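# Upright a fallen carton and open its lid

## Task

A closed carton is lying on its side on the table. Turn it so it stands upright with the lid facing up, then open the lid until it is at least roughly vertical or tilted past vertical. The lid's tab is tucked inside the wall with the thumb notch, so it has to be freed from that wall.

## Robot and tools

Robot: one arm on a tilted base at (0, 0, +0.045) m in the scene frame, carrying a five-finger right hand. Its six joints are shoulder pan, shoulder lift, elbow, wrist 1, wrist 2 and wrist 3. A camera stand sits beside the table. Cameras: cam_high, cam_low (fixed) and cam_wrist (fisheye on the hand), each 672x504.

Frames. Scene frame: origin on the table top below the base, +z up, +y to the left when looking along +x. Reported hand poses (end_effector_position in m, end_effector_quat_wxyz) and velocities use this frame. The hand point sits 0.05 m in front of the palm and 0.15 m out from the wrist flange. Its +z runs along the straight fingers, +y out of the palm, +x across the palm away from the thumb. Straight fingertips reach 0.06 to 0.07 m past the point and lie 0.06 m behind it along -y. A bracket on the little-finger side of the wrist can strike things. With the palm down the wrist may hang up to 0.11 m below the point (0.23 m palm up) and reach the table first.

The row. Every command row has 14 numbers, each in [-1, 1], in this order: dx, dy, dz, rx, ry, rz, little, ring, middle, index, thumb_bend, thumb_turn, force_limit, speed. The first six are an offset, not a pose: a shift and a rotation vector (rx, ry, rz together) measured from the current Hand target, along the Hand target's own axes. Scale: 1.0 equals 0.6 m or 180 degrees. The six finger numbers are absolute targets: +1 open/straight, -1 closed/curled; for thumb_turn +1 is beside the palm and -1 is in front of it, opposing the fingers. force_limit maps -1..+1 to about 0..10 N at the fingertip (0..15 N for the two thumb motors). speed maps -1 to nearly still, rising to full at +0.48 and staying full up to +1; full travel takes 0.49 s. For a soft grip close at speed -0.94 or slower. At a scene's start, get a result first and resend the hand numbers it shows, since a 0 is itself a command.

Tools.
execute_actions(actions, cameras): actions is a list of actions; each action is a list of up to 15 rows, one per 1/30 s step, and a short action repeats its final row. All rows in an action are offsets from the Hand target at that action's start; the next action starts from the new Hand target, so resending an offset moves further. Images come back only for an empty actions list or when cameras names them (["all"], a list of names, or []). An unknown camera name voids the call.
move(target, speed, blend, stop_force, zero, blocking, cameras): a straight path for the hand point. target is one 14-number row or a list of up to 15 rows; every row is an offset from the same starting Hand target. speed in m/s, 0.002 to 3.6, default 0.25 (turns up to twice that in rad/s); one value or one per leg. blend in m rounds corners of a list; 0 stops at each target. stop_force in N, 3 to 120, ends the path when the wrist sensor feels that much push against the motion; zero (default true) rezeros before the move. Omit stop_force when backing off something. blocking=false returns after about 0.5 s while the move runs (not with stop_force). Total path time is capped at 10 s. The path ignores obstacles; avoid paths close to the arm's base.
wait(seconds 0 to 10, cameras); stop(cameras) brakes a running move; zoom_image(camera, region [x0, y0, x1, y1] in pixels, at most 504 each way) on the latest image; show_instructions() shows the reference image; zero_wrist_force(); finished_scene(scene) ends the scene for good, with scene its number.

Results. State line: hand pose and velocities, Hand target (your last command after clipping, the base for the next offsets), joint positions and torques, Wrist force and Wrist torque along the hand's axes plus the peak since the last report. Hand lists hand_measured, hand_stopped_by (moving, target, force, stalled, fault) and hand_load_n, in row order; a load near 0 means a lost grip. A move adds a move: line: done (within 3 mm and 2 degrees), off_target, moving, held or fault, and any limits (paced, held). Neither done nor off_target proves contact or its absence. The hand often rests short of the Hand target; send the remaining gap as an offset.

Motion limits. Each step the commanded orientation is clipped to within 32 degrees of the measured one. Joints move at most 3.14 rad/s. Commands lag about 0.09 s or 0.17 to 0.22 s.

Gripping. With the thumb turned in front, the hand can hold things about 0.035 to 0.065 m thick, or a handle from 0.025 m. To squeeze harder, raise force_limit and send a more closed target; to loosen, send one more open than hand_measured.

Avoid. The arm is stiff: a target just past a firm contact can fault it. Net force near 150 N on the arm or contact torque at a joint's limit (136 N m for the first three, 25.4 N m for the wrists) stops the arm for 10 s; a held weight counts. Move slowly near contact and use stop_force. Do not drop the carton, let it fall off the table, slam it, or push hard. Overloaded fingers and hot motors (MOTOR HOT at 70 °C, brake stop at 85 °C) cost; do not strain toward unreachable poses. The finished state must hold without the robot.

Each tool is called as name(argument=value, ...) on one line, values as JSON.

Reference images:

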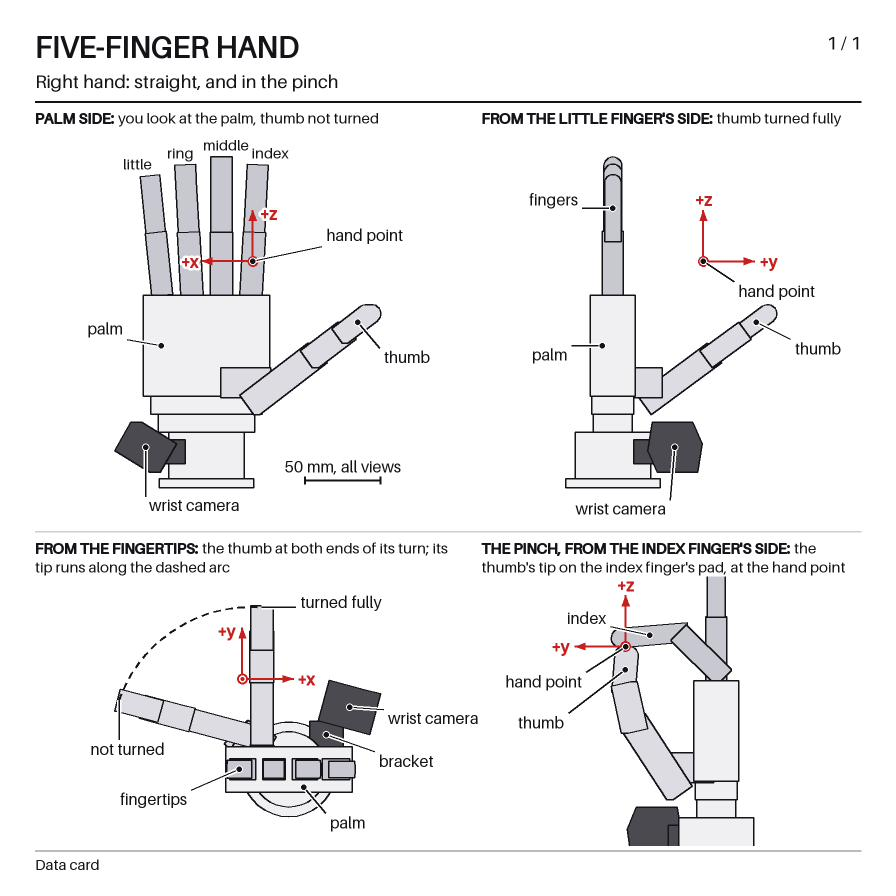

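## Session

execute_actions(actions=[])

zoom_image(camera="cam_low", region=[180, 160, 340, 290])

zoom_image(camera="cam_high", region=[230, 250, 370, 350])

Scene clock: 0.00 s.
end_effector_position=(+0.5959, -0.2608, +0.1327) hand_measured=(+1.000, +1.000, +1.000, +1.000, +1.000, +1.000) hand_load_n=(+0.0, +0.0, +0.0, +0.0, +0.0, +0.0) hand_stopped_by=(target, target, target, target, target, target) hand_force_limit=0.00 hand_speed=-0.80 end_effector_quat_wxyz=(+0.269, +0.515, +0.795, +0.174)
Joint positions: [-1.111 -0.667 1.511 0.638 0.758 -1.22]
Joint velocities: within noise
Joint torques (N m): no reading
Wrist force (N): no reading
Wrist torque (N m): no reading
Wrist force, peak (N): no reading
Hand target: +0.5959, -0.2608, +0.1327; +0.269, +0.515, +0.795, +0.174
camera_calibration:
cam_wrist: T_world_to_cam=[[0.590821, 0.638226, 0.493556, -0.254294], [0.138411, -0.682854, 0.717323, -0.347654], [0.794841, -0.355496, -0.491782, -0.388773], [0, 0, 0, 1]] pos_world=[0.507375, -0.213307, 0.183697]

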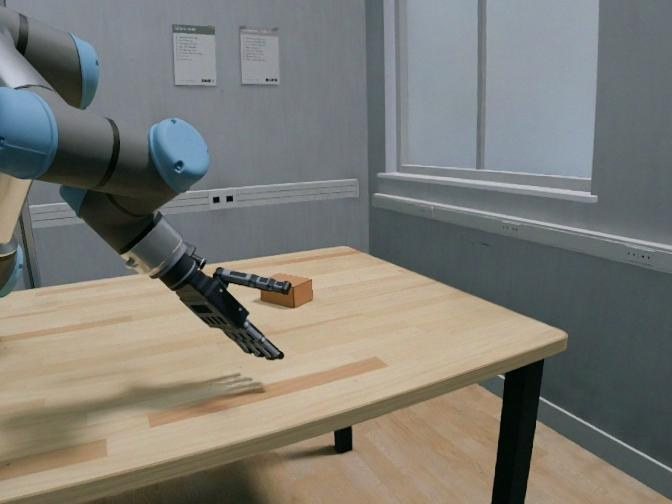

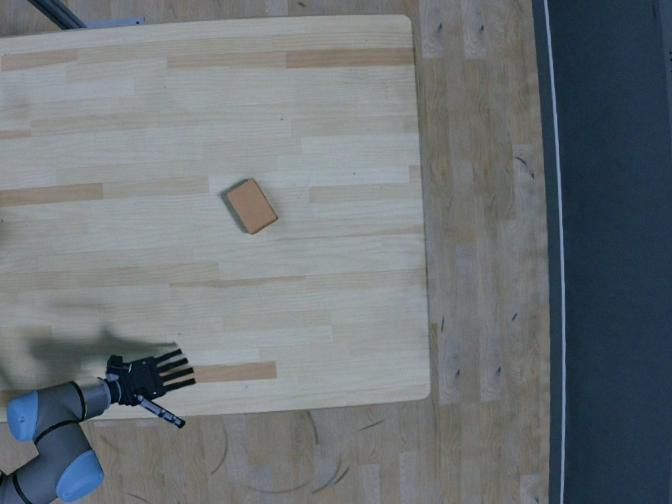

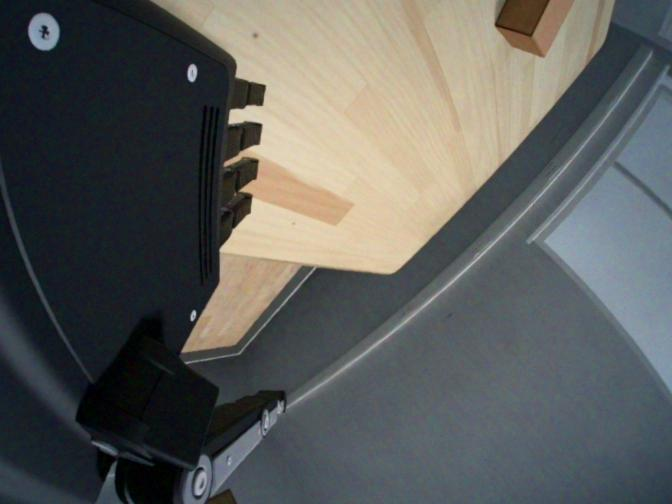

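Scaled by 3.150 from the camera's 672x504 image, which has a finer 960x720 frame.

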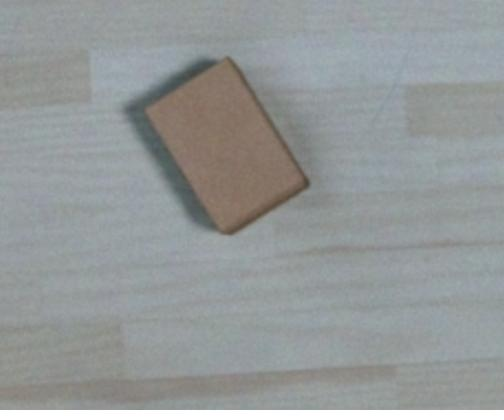

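Scaled by 3.600 from the camera's 672x504 image, which has a finer 960x720 frame.

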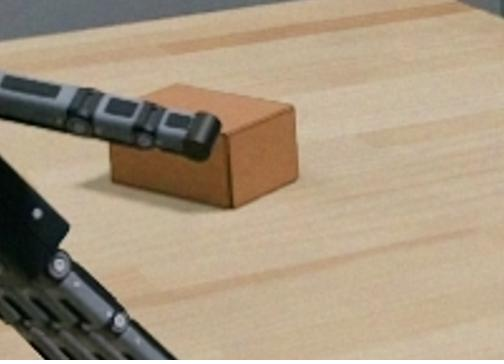

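zoom_image(camera="cam_high", region=[258, 268, 318, 312])

zoom_image(camera="cam_low", region=[220, 172, 284, 240])

zoom_image(camera="cam_wrist", region=[470, 0, 600, 80])

Scaled by 8.400 from the camera's 672x504 image, which has a finer 960x720 frame.

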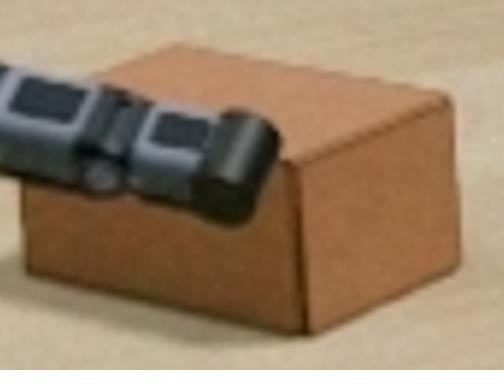

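Scaled by 7.412 from the camera's 672x504 image, which has a finer 960x720 frame.

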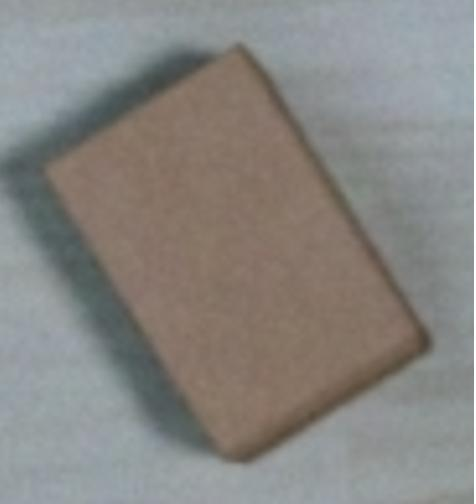

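Scaled by 3.877 from the camera's 672x504 image, which has a finer 960x720 frame.

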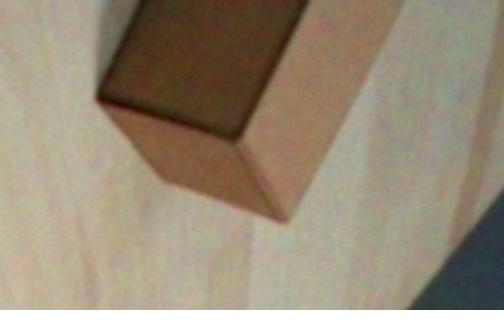

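move(target=[[0.1873, 0.2371, -0.0345, 0, 0, 0.5556, 1, 1, 0.65, 0.65, 1, -1, 0, 0.4], [0.4007, 0.4195, 0.1518, -0.2267, -0.1261, -0.8917, 1, 1, 0.65, 0.65, 1, -1, 0, 0.4]], speed=0.4, blend=0.03, cameras=["all"])

zoom_image(camera="cam_wrist", region=[250, 50, 600, 320])

zoom_image(camera="cam_high", region=[240, 250, 340, 325])

Scene clock: 124.83 s.
end_effector_position=(+0.7554, +0.0617, +0.1401) hand_measured=(+1.000, +1.000, +0.650, +0.650, +1.000, -1.000) hand_load_n=(+0.0, +0.0, +0.0, +0.0, +0.0, +0.0) hand_stopped_by=(target, target, target, target, target, target) hand_force_limit=0.00 hand_speed=0.40 end_effector_quat_wxyz=(-0.429, +0.743, -0.501, +0.114)
Joint positions: [-0.627 -0.532 0.735 0.799 0.347 2.823]
Joint torques (N m): [-30.91 -42.35 -24.78 2.12 -2.14 -0.61]
Wrist force (N): [1.2 -0.3 0.6]
Wrist torque (N m): [-0.08 -0.22 -0.03]
Wrist force, peak (N): [1.6 -0.1 1.1]
Hand target: +0.7554, +0.0617, +0.1401; -0.429, +0.743, -0.501, +0.114
Off the commanded pose: 0.000 m, 0 deg.
move: done
camera_calibration:
cam_wrist: T_world_to_cam=[[-0.51679, -0.367648, -0.773151, 0.518181], [-0.831271, 0.431462, 0.35047, 0.560288], [0.204736, 0.823818, -0.52859, -0.01915], [0, 0, 0, 1]] pos_world=[0.737463, -0.0354586, 0.194146]

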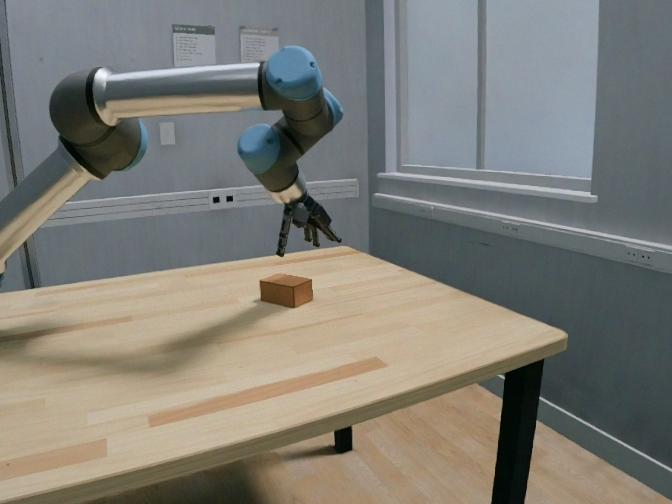

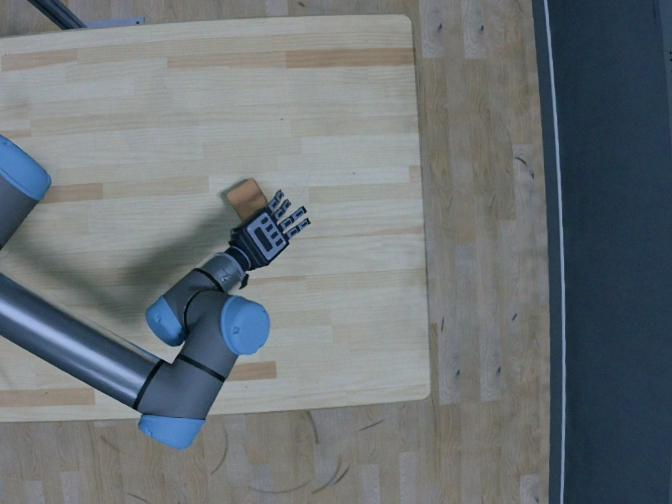

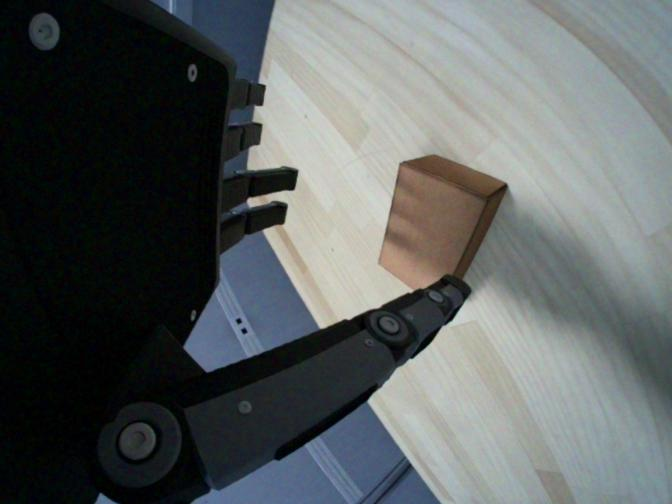

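Scaled by 1.440 from the camera's 672x504 image, which has a finer 960x720 frame.

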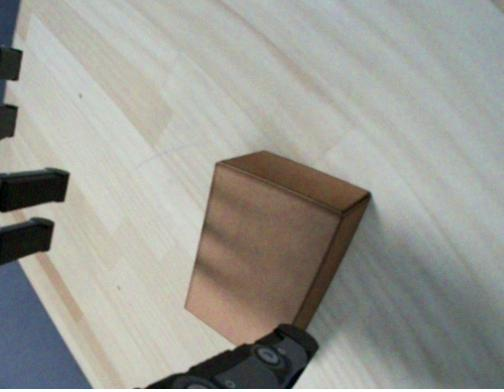

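Scaled by 5.040 from the camera's 672x504 image, which has a finer 960x720 frame.

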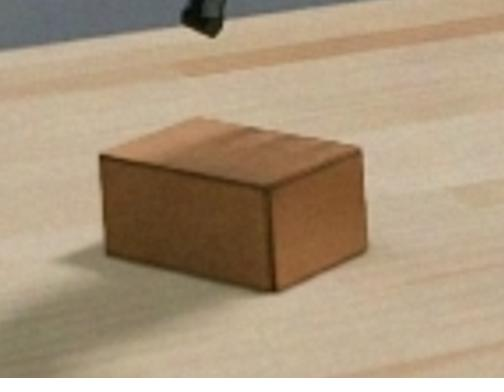

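move(target=[0.0433, 0.1282, 0.0920, 0, 0, 0, 1, 1, 0.65, 0.65, 1, -1, 0, 0.4], speed=0.1, stop_force=6, cameras=["cam_high", "cam_wrist"])

zoom_image(camera="cam_high", region=[240, 240, 350, 325])

Scene clock: 153.70 s.
end_effector_position=(+0.7509, +0.0586, +0.0421) hand_measured=(+1.000, +1.000, +0.650, +0.650, +1.000, -1.000) hand_load_n=(+0.0, +0.0, +0.0, +0.0, +0.0, +0.0) hand_stopped_by=(target, target, target, target, target, target) hand_force_limit=0.00 hand_speed=0.40 end_effector_quat_wxyz=(-0.429, +0.743, -0.501, +0.114)
Joint positions: [-0.573 -0.512 0.91 0.488 0.379 2.947]
Joint torques (N m): [-31.03 -54.07 -27.84 0.66 -2.1 -1.7]
Wrist force (N): [1.1 -0.4 0.5]
Wrist torque (N m): [-0.07 -0.15 -0.07]
Wrist force, peak (N): [1.6 0.9 1.1]
Hand target: +0.7509, +0.0586, +0.0421; -0.429, +0.743, -0.501, +0.114
Off the commanded pose: 0.000 m, 0 deg.
move: done
camera_calibration:
cam_wrist: T_world_to_cam=[[-0.51683, -0.36752, -0.773185, 0.439036], [-0.831247, 0.431426, 0.35057, 0.592286], [0.20473, 0.823893, -0.528474, -0.067502], [0, 0, 0, 1]] pos_world=[0.733063, -0.0385582, 0.0961455]
Images, in order (width x height): cam_high 672x504, cam_wrist 672x504.

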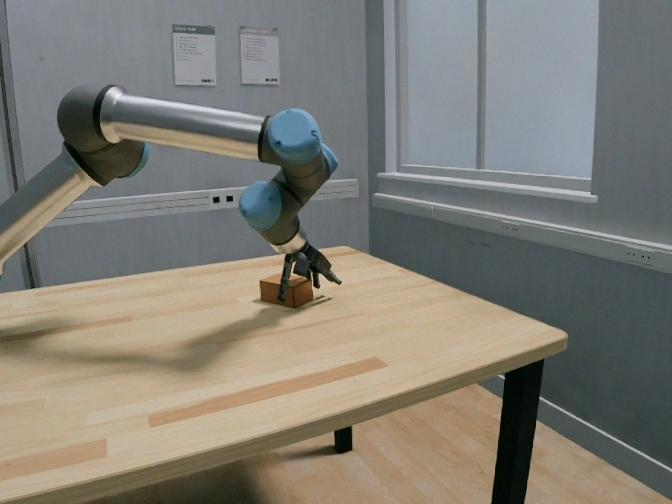

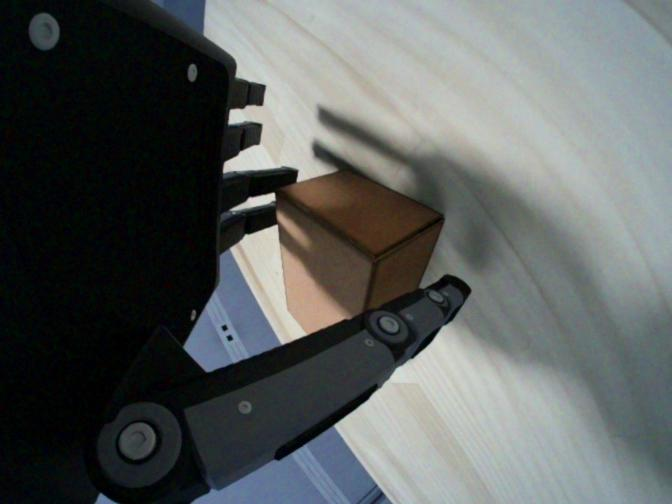

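Scaled by 4.582 from the camera's 672x504 image, which has a finer 960x720 frame.

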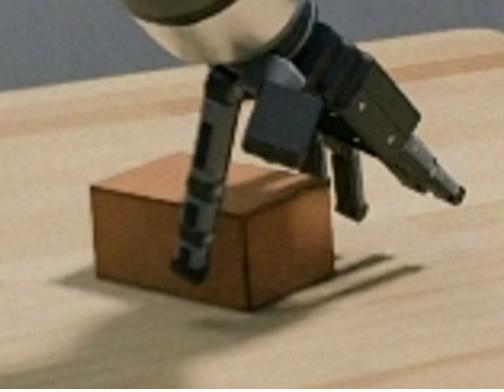

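move(target=[[0, 0, 0, 0, 0, 0, 1, 1, -0.1, -0.1, 0.2, -1, -0.4, -0.9], [-0.0173, -0.0500, -0.0405, 0, 0, 0, 1, 1, -0.1, -0.1, 0.2, -1, -0.4, -0.9]], speed=0.08, cameras=["cam_high", "cam_wrist"])

zoom_image(camera="cam_high", region=[240, 240, 350, 325])

Scene clock: 160.33 s.
end_effector_position=(+0.7509, +0.0585, +0.0821) hand_measured=(+1.000, +1.000, +0.270, +0.288, +0.812, -1.000) hand_load_n=(+0.0, +0.0, +4.5, +1.0, +6.0, +0.0) hand_stopped_by=(target, target, force, force, force, target) hand_force_limit=-0.40 hand_speed=-0.90 end_effector_quat_wxyz=(-0.429, +0.743, -0.501, +0.114)
Joint positions: [-0.598 -0.529 0.857 0.609 0.363 2.892]
Joint torques (N m): [-18.82 -40.67 -10.36 -0.66 0.46 1.75]
Wrist force (N): [1.1 -0.2 0.6]
Wrist torque (N m): [-0.09 -0.18 -0.08]
Wrist force, peak (N): [1.6 -0.4 0.6]
Hand target: +0.7509, +0.0586, +0.0820; -0.429, +0.743, -0.501, +0.114
Off the commanded pose: 0.000 m, 0 deg.
move: done
camera_calibration:
cam_wrist: T_world_to_cam=[[-0.516491, -0.367699, -0.773327, 0.46977], [-0.831459, 0.431272, 0.350257, 0.578463], [0.204726, 0.823894, -0.528475, -0.0462244], [0, 0, 0, 1]] pos_world=[0.733064, -0.0386577, 0.136247]
Images, in order (width x height): cam_high 672x504, cam_wrist 672x504.

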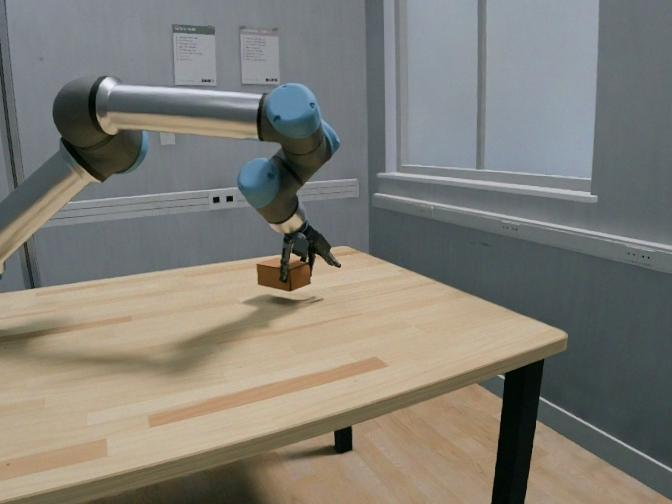

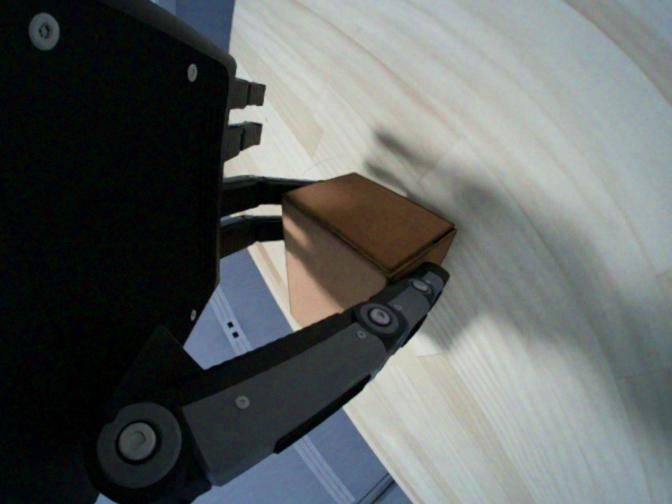

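Scaled by 4.582 from the camera's 672x504 image, which has a finer 960x720 frame.

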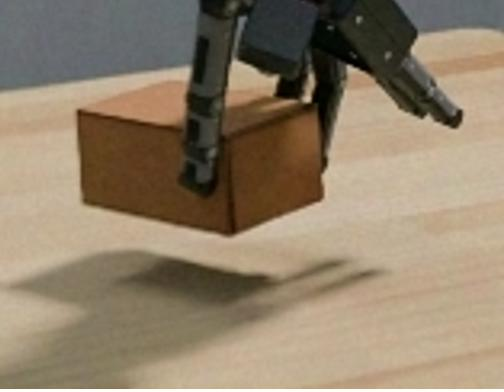

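move(target=[[-0.0560, 0.0133, -0.0832, 0, 0.1573, -0.1943, 1, 1, -0.1, -0.1, 0.2, -1, -0.4, -0.9], [-0.0885, 0.0861, -0.1180, 0, 0.3145, -0.3885, 1, 1, -0.1, -0.1, 0.2, -1, -0.4, -0.9]], speed=0.25, blend=0.02, cameras=["all"])

zoom_image(camera="cam_high", region=[200, 210, 340, 325])

zoom_image(camera="cam_low", region=[170, 160, 290, 260])

Scene clock: 179.00 s.
end_effector_position=(+0.6500, +0.0596, +0.0999) hand_measured=(+1.000, +1.000, +0.270, +0.288, +0.812, -1.000) hand_load_n=(+0.0, +0.0, +5.0, +1.5, +6.0, +0.5) hand_stopped_by=(target, target, force, force, force, target) hand_force_limit=-0.40 hand_speed=-0.90 end_effector_quat_wxyz=(-0.018, +0.750, -0.137, +0.647)
Joint positions: [-0.276 -1.277 2.014 -0.567 1.486 2.23]
Joint torques (N m): [-15.36 -21.41 -21.75 -1.93 1.37 -0.53]
Wrist force (N): [0.2 -1.3 1.3]
Wrist torque (N m): [-0.22 -0.13 -0.27]
Wrist force, peak (N): [1.9 0.3 0.9]
Hand target: +0.6500, +0.0596, +0.1000; -0.017, +0.750, -0.137, +0.647
Off the commanded pose: 0.000 m, 0 deg.
move: done
camera_calibration:
cam_wrist: T_world_to_cam=[[-0.174274, -0.982394, 0.0673078, 0.161907], [-0.619971, 0.0563618, -0.782598, 0.48586], [0.765026, -0.178115, -0.618878, -0.312491], [0, 0, 0, 1]] pos_world=[0.568498, 0.0760131, 0.175942]

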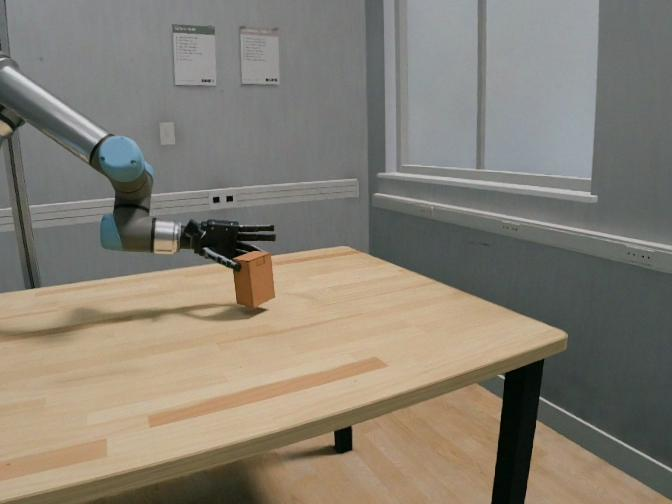

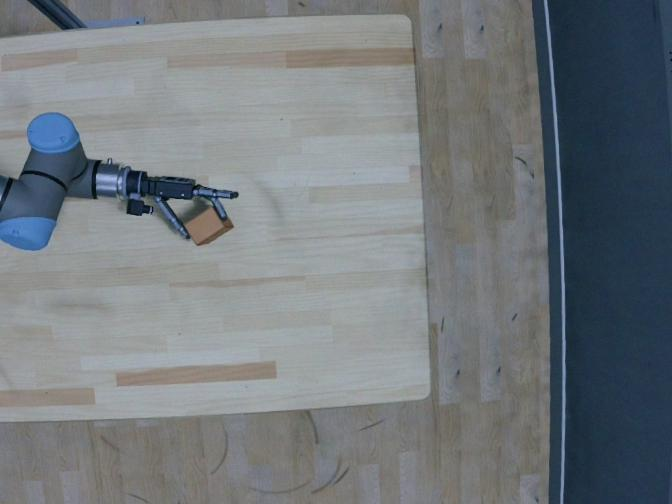

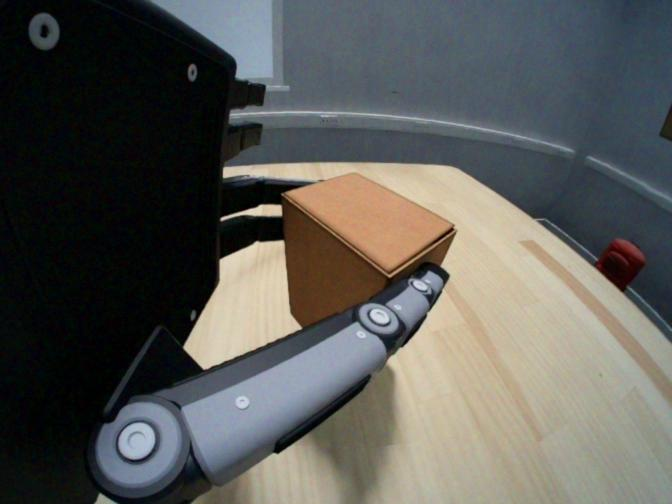

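Scaled by 3.600 from the camera's 672x504 image, which has a finer 960x720 frame.

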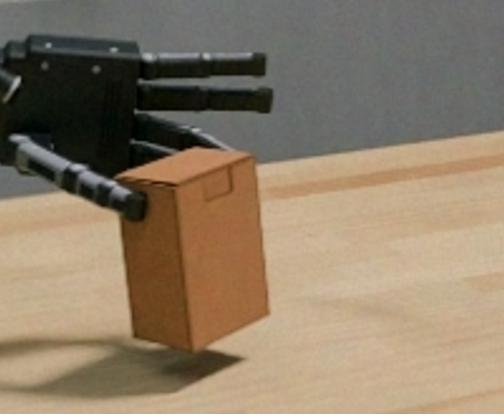

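Scaled by 4.200 from the camera's 672x504 image, which has a finer 960x720 frame.

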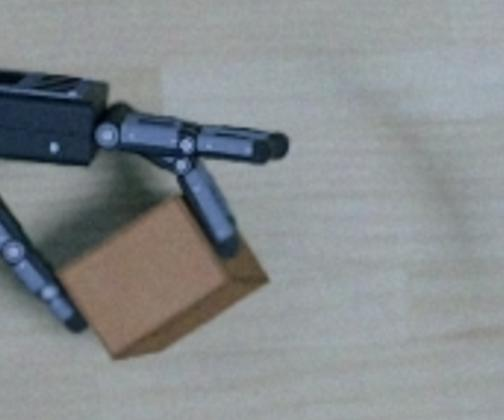

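move(target=[-0.0725, 0.0151, 0.0122, 0, 0, 0, 1, 1, -0.1, -0.1, 0.2, -1, -0.4, -0.9], speed=0.025, stop_force=3, cameras=["all"])

zoom_image(camera="cam_high", region=[200, 220, 340, 335])

zoom_image(camera="cam_low", region=[170, 160, 290, 260])

Scene clock: 206.77 s.
end_effector_position=(+0.6500, +0.0597, +0.0760) hand_measured=(+1.000, +1.000, +0.270, +0.288, +0.812, -1.000) hand_load_n=(+0.0, +0.0, +5.0, +0.0, +5.5, +0.5) hand_stopped_by=(target, target, force, force, force, target) hand_force_limit=-0.40 hand_speed=-0.90 end_effector_quat_wxyz=(-0.017, +0.750, -0.137, +0.647)
Joint positions: [-0.249 -1.232 2.025 -0.623 1.512 2.234]
Joint torques (N m): [-20.09 -23.05 -24.4 -3.25 1.5 -1.67]
Wrist force (N): [0.1 -1.3 1.1]
Wrist torque (N m): [-0.20 -0.10 -0.27]
Wrist force, peak (N): [5.3 -4.7 1.7]
Hand target: +0.6500, +0.0596, +0.0760; -0.017, +0.750, -0.137, +0.647 (not the last commanded pose)
Off the commanded pose: 0.021 m, 0 deg.
move: contact
camera_calibration:
cam_wrist: T_world_to_cam=[[-0.174295, -0.982383, 0.0674197, 0.163632], [-0.619873, 0.0562636, -0.782683, 0.467099], [0.765101, -0.178209, -0.618759, -0.327455], [0, 0, 0, 1]] pos_world=[0.568598, 0.0761132, 0.151943]

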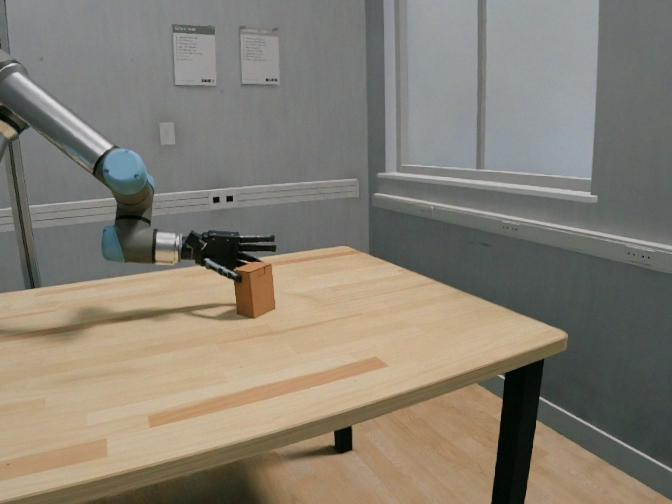

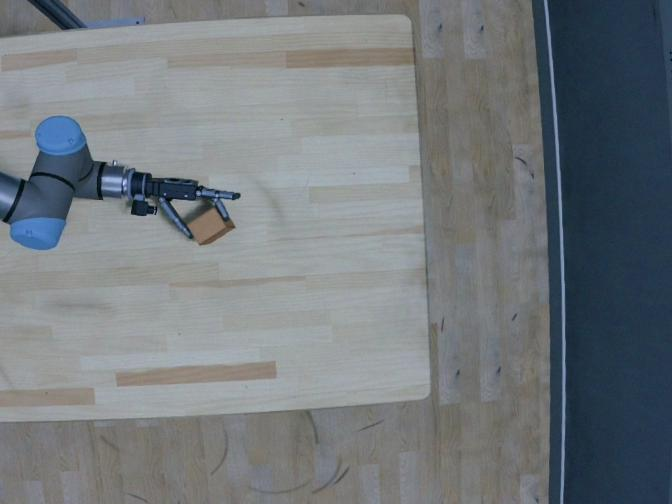

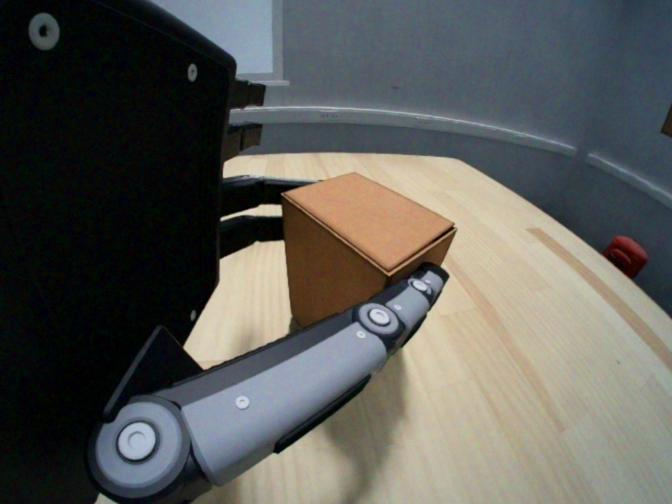

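Scaled by 3.600 from the camera's 672x504 image, which has a finer 960x720 frame.

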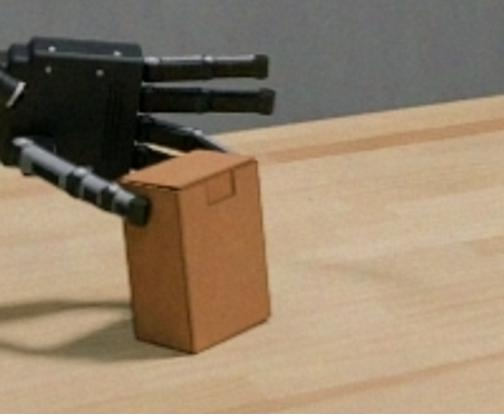

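Scaled by 4.200 from the camera's 672x504 image, which has a finer 960x720 frame.

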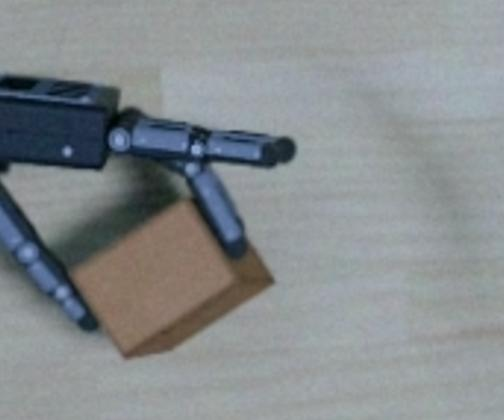

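move(target=[[0, 0, 0, 0, 0, 0, 1, 1, 0.65, 0.65, 1, -1, -0.4, -0.6], [0, -0.1167, -0.0943, 0, 0, 0, 1, 1, 0.65, 0.65, 1, -1, -0.4, -0.6], [0.1622, -0.1503, -0.1217, 0.0002, -0.106, 0.1286, 1, 1, 0.65, 0.65, 1, -1, -0.4, -0.6], [0.2995, -0.0240, -0.0773, 0.0005, -0.2387, 0.2893, 1, 1, 0.65, 0.65, 1, -1, -0.4, -0.6], [0.1280, 0.1230, 0.0908, 0.001, -0.4774, 0.5786, -1, -1, 0.65, 0.65, 1, -1, -0.4, 0]], speed=[0.05, 0.1, 0.35, 0.4, 0.4], blend=[0, 0.02, 0.04, 0.05, 0], cameras=["all"])

zoom_image(camera="cam_wrist", region=[220, 50, 600, 340])

zoom_image(camera="cam_low", region=[170, 170, 300, 280])

zoom_image(camera="cam_high", region=[200, 200, 340, 335])

Scene clock: 253.77 s.
end_effector_position=(+0.6993, -0.0371, +0.1262) hand_measured=(-1.000, -1.000, +0.650, +0.650, +1.000, -1.000) hand_load_n=(+0.0, +0.0, -0.5, +0.0, +0.0, +0.0) hand_stopped_by=(target, target, target, target, target, target) hand_force_limit=-0.40 hand_speed=0.00 end_effector_quat_wxyz=(+0.549, -0.570, +0.576, +0.206)
Joint positions: [-0.763 -0.208 1.056 2.775 0.259 0.828]
Joint torques (N m): [-30.73 -44.36 -25.11 1.33 0.57 -1.28]
Wrist force (N): [0.7 0.5 -0.1]
Wrist torque (N m): [0.14 -0.13 -0.07]
Wrist force, peak (N): [2.3 0.4 -0.3]
Hand target: +0.6993, -0.0371, +0.1262; +0.549, -0.570, +0.576, +0.206
Off the commanded pose: 0.000 m, 0 deg.
move: done
camera_calibration:
cam_wrist: T_world_to_cam=[[-0.795504, 0.113194, -0.595281, 0.632493], [-0.598827, 0.0033117, 0.800872, 0.325875], [0.0926257, 0.993567, 0.0651494, 0.0760785], [0, 0, 0, 1]] pos_world=[0.691247, -0.148263, 0.110571]

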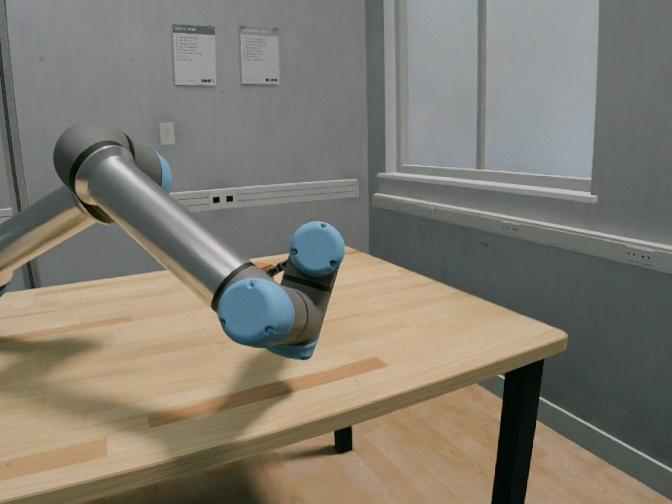

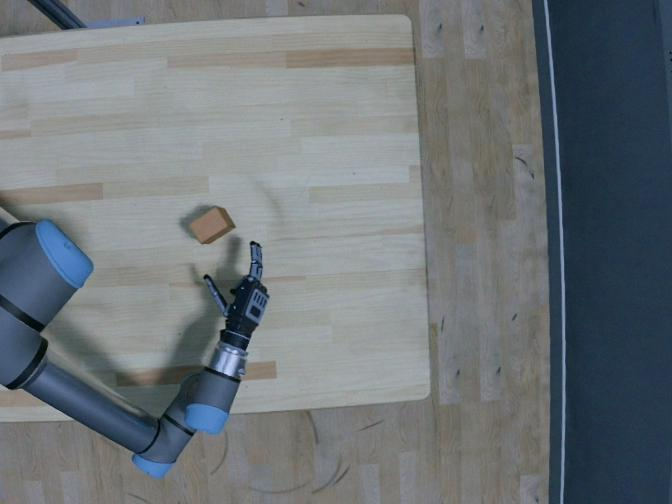

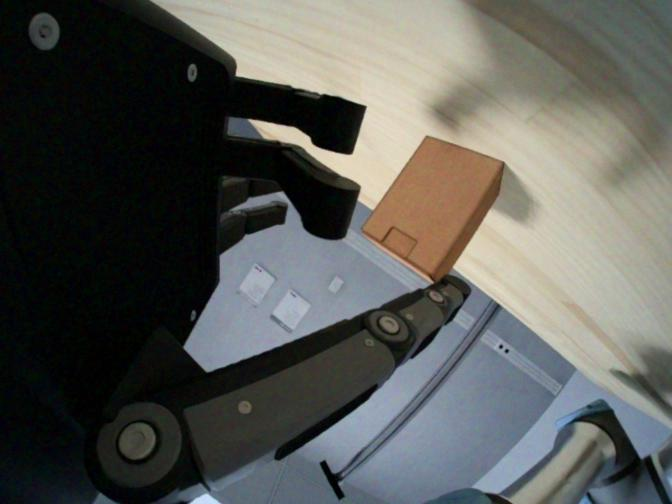

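Scaled by 1.326 from the camera's 672x504 image, which has a finer 960x720 frame.

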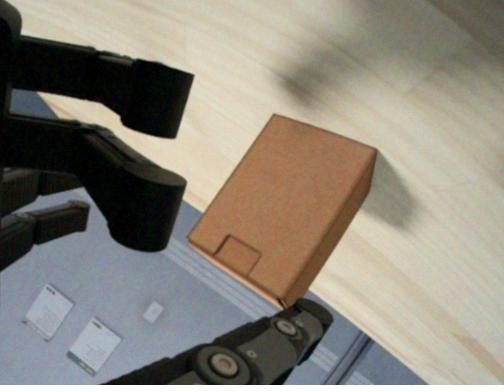

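Scaled by 3.877 from the camera's 672x504 image, which has a finer 960x720 frame.

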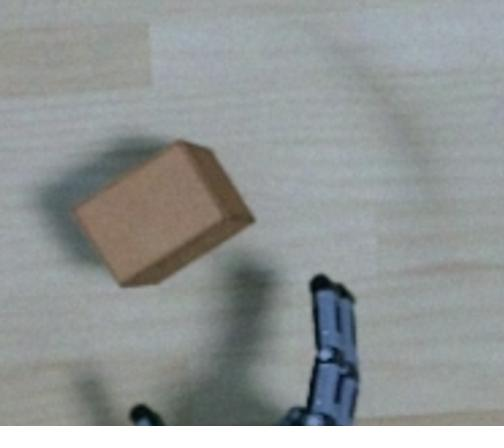

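Scaled by 3.600 from the camera's 672x504 image, which has a finer 960x720 frame.

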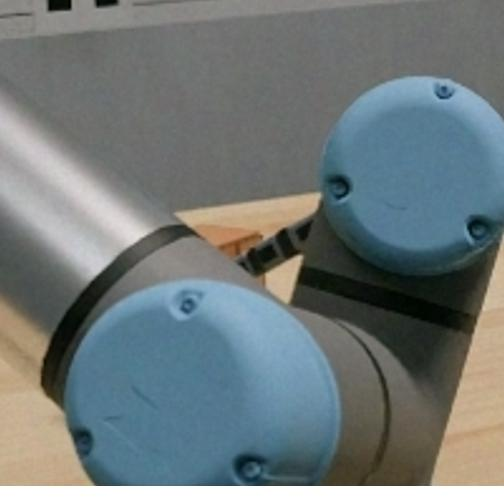

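move(target=[[0.0040, 0.1118, 0.1045, 0, 0, 0, -1, -1, 0.65, 0.65, 1, -1, -0.4, 0], [0.0040, 0.1118, 0.1045, 0, 0, 0, -1, -1, -0.05, -0.05, 0.3, -1, -0.4, -0.9]], speed=0.07, cameras=["all"])

zoom_image(camera="cam_low", region=[170, 170, 300, 280])

Scene clock: 279.90 s.
end_effector_position=(+0.6657, +0.0338, +0.0785) hand_measured=(-1.000, -1.000, +0.270, +0.270, +0.812, -1.000) hand_load_n=(+0.0, +0.0, +4.0, +3.5, +7.0, +0.5) hand_stopped_by=(target, target, force, force, force, target) hand_force_limit=-0.40 hand_speed=-0.90 end_effector_quat_wxyz=(+0.549, -0.570, +0.576, +0.206)
Joint positions: [-0.688 -0.316 1.377 2.736 0.196 0.65]
Joint torques (N m): [-29.29 -40.57 -22.86 -2.45 1.44 1.49]
Wrist force (N): [0.6 -0.1 -0.7]
Wrist torque (N m): [0.04 -0.17 -0.05]
Wrist force, peak (N): [1.4 0.3 -0.8]
Hand target: +0.6657, +0.0338, +0.0785; +0.549, -0.570, +0.576, +0.206
Off the commanded pose: 0.000 m, 0 deg.
move: done
camera_calibration:
cam_wrist: T_world_to_cam=[[-0.795499, 0.113254, -0.595277, 0.569266], [-0.598834, 0.00323204, 0.800867, 0.34366], [0.0926251, 0.993561, 0.065249, 0.011857], [0, 0, 0, 1]] pos_world=[0.657547, -0.0773628, 0.062871]

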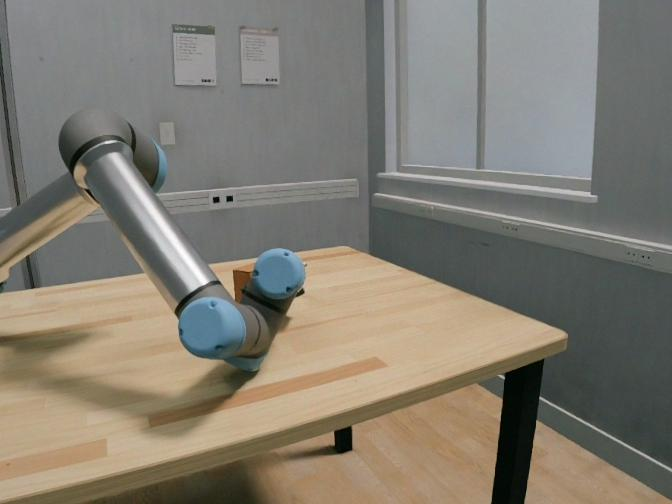

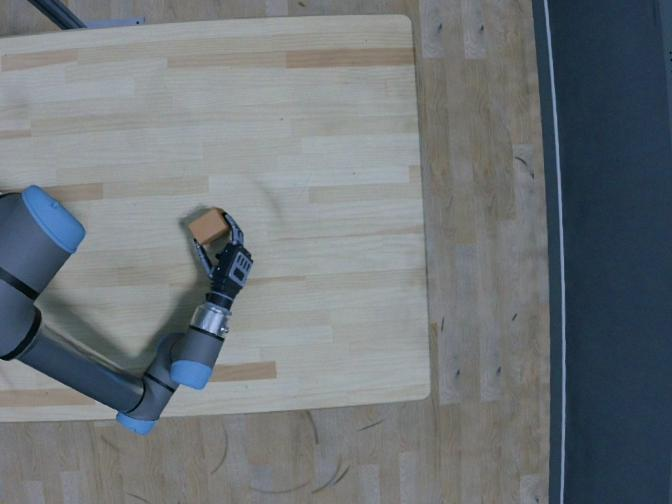

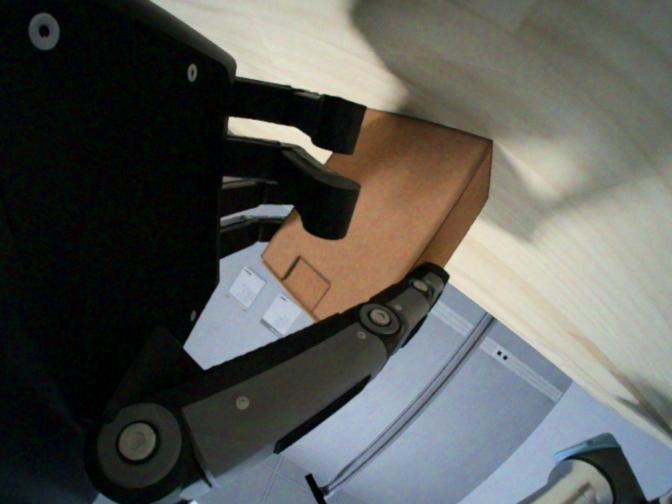

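Scaled by 3.877 from the camera's 672x504 image, which has a finer 960x720 frame.

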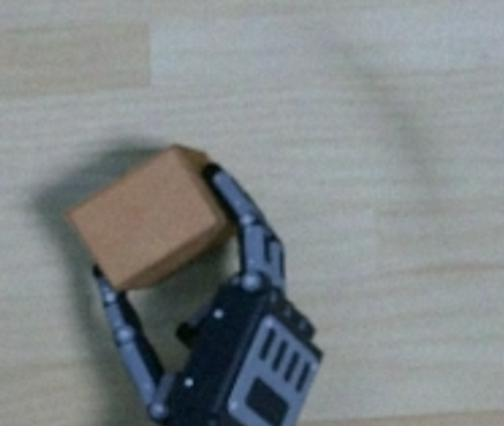

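move(target=[[-0.0289, -0.0129, -0.0104, 0, 0, 0, -1, -1, -0.05, -0.05, 0.3, -1, -0.4, -0.9], [-0.0481, 0.0238, 0.0183, 0, 0.1573, -0.1943, -1, -1, -0.05, -0.05, 0.3, -1, -0.4, -0.9], [-0.0130, 0.0850, 0.0665, 0, 0.3145, -0.3885, -1, -1, -0.05, -0.05, 0.3, -1, -0.4, -0.9]], speed=[0.08, 0.25, 0.25], blend=[0.005, 0.015, 0], cameras=["all"])

zoom_image(camera="cam_high", region=[200, 210, 340, 325])

zoom_image(camera="cam_low", region=[150, 130, 280, 240])

Scene clock: 301.13 s.
end_effector_position=(+0.6345, +0.0852, +0.0530) hand_measured=(-1.000, -1.000, +0.270, +0.270, +0.812, -1.000) hand_load_n=(+0.0, +0.5, +4.5, +3.0, +7.5, +0.0) hand_stopped_by=(target, target, force, force, force, target) hand_force_limit=-0.40 hand_speed=-0.90 end_effector_quat_wxyz=(-0.245, +0.811, -0.339, +0.409)
Joint positions: [-0.479 -1.162 1.806 -0.112 0.901 2.643]
Joint torques (N m): [-17 -24.61 -22.54 0.47 0.81 1.08]
Wrist force (N): [0.7 -0.6 1.0]
Wrist torque (N m): [-0.13 -0.18 -0.21]
Wrist force, peak (N): [1.7 0.6 -0.4]
Hand target: +0.6346, +0.0852, +0.0530; -0.245, +0.811, -0.339, +0.409
Off the commanded pose: 0.000 m, 0 deg.
move: done
camera_calibration:
cam_wrist: T_world_to_cam=[[-0.246138, -0.83064, -0.499453, 0.250315], [-0.847827, 0.434234, -0.304353, 0.525196], [0.469687, 0.348536, -0.81112, -0.172403], [0, 0, 0, 1]] pos_world=[0.587863, 0.0399522, 0.145026]

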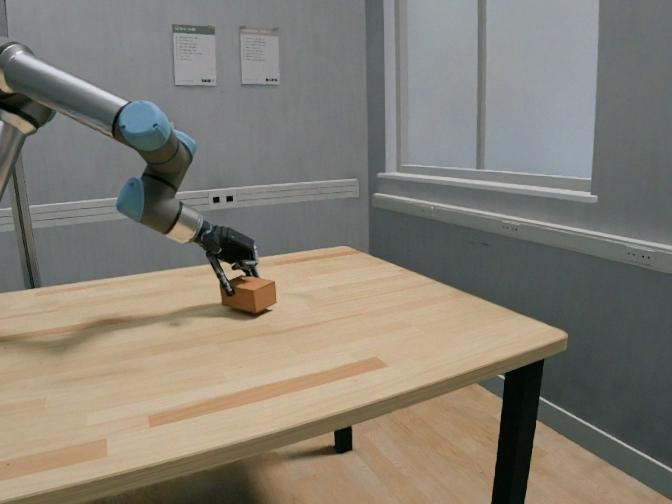

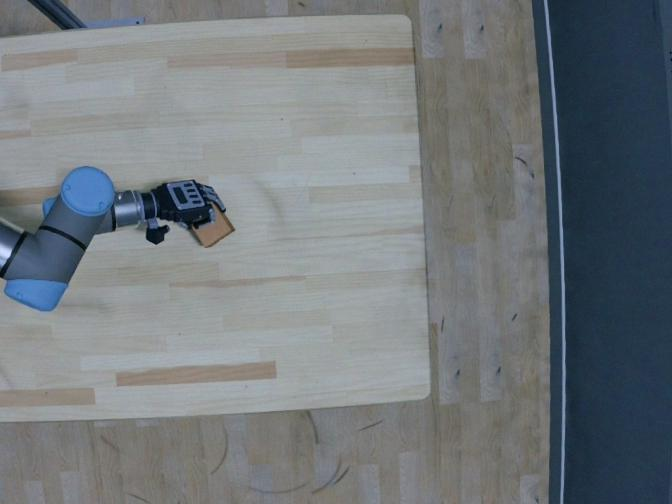

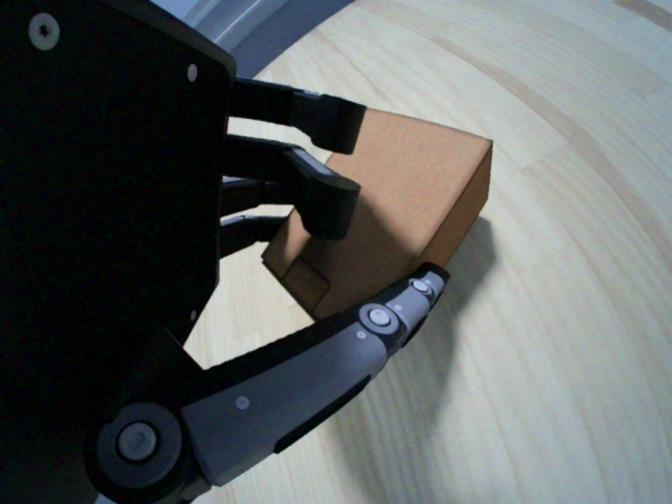

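Scaled by 3.600 from the camera's 672x504 image, which has a finer 960x720 frame.

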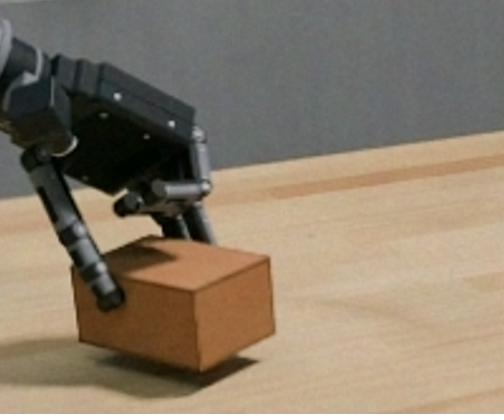

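Scaled by 3.877 from the camera's 672x504 image, which has a finer 960x720 frame.

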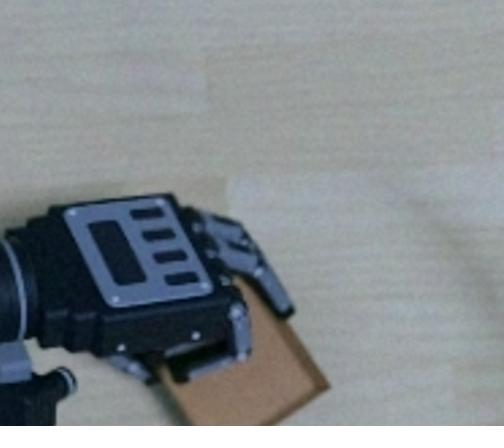

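move(target=[-0.025, 0.0337, 0.0272, 0, 0, 0, -1, -1, -0.05, -0.05, 0.3, -1, -0.4, -0.9], speed=0.025, stop_force=3, cameras=["cam_high"])

zoom_image(camera="cam_high", region=[200, 220, 340, 335])

Scene clock: 317.67 s.
end_effector_position=(+0.6345, +0.0852, +0.0384) hand_measured=(-1.000, -1.000, +0.270, +0.270, +0.812, -1.000) hand_load_n=(+0.0, +0.0, +4.0, +3.0, +7.0, +0.0) hand_stopped_by=(target, target, force, force, force, target) hand_force_limit=-0.40 hand_speed=-0.90 end_effector_quat_wxyz=(-0.245, +0.811, -0.339, +0.409)
Joint positions: [-0.465 -1.144 1.819 -0.149 0.913 2.653]
Joint torques (N m): [-22.31 -34.56 -26.65 -1.5 -0.91 -1.74]
Wrist force (N): [0.6 -0.9 0.9]
Wrist torque (N m): [-0.18 -0.15 -0.19]
Wrist force, peak (N): [1.6 -6.2 -0.9]
Hand target: +0.6345, +0.0852, +0.0384; -0.245, +0.811, -0.339, +0.409 (not the last commanded pose)
Off the commanded pose: 0.015 m, 0 deg.
move: contact
Images, in order (width x height): cam_high 672x504.

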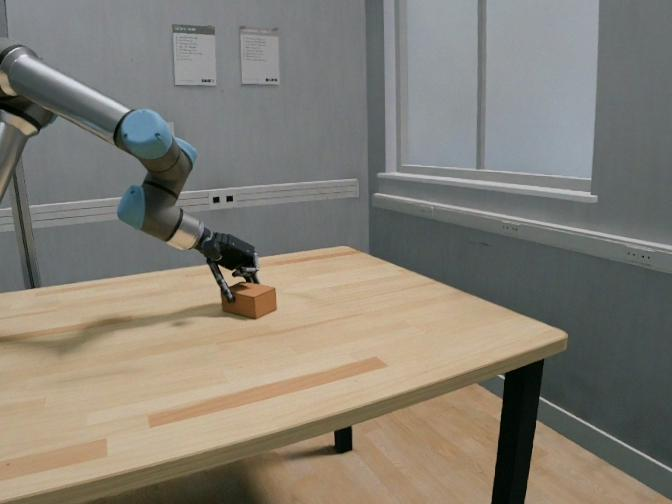

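Scaled by 3.600 from the camera's 672x504 image, which has a finer 960x720 frame.

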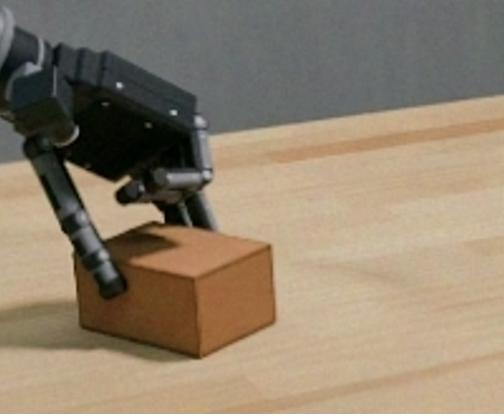

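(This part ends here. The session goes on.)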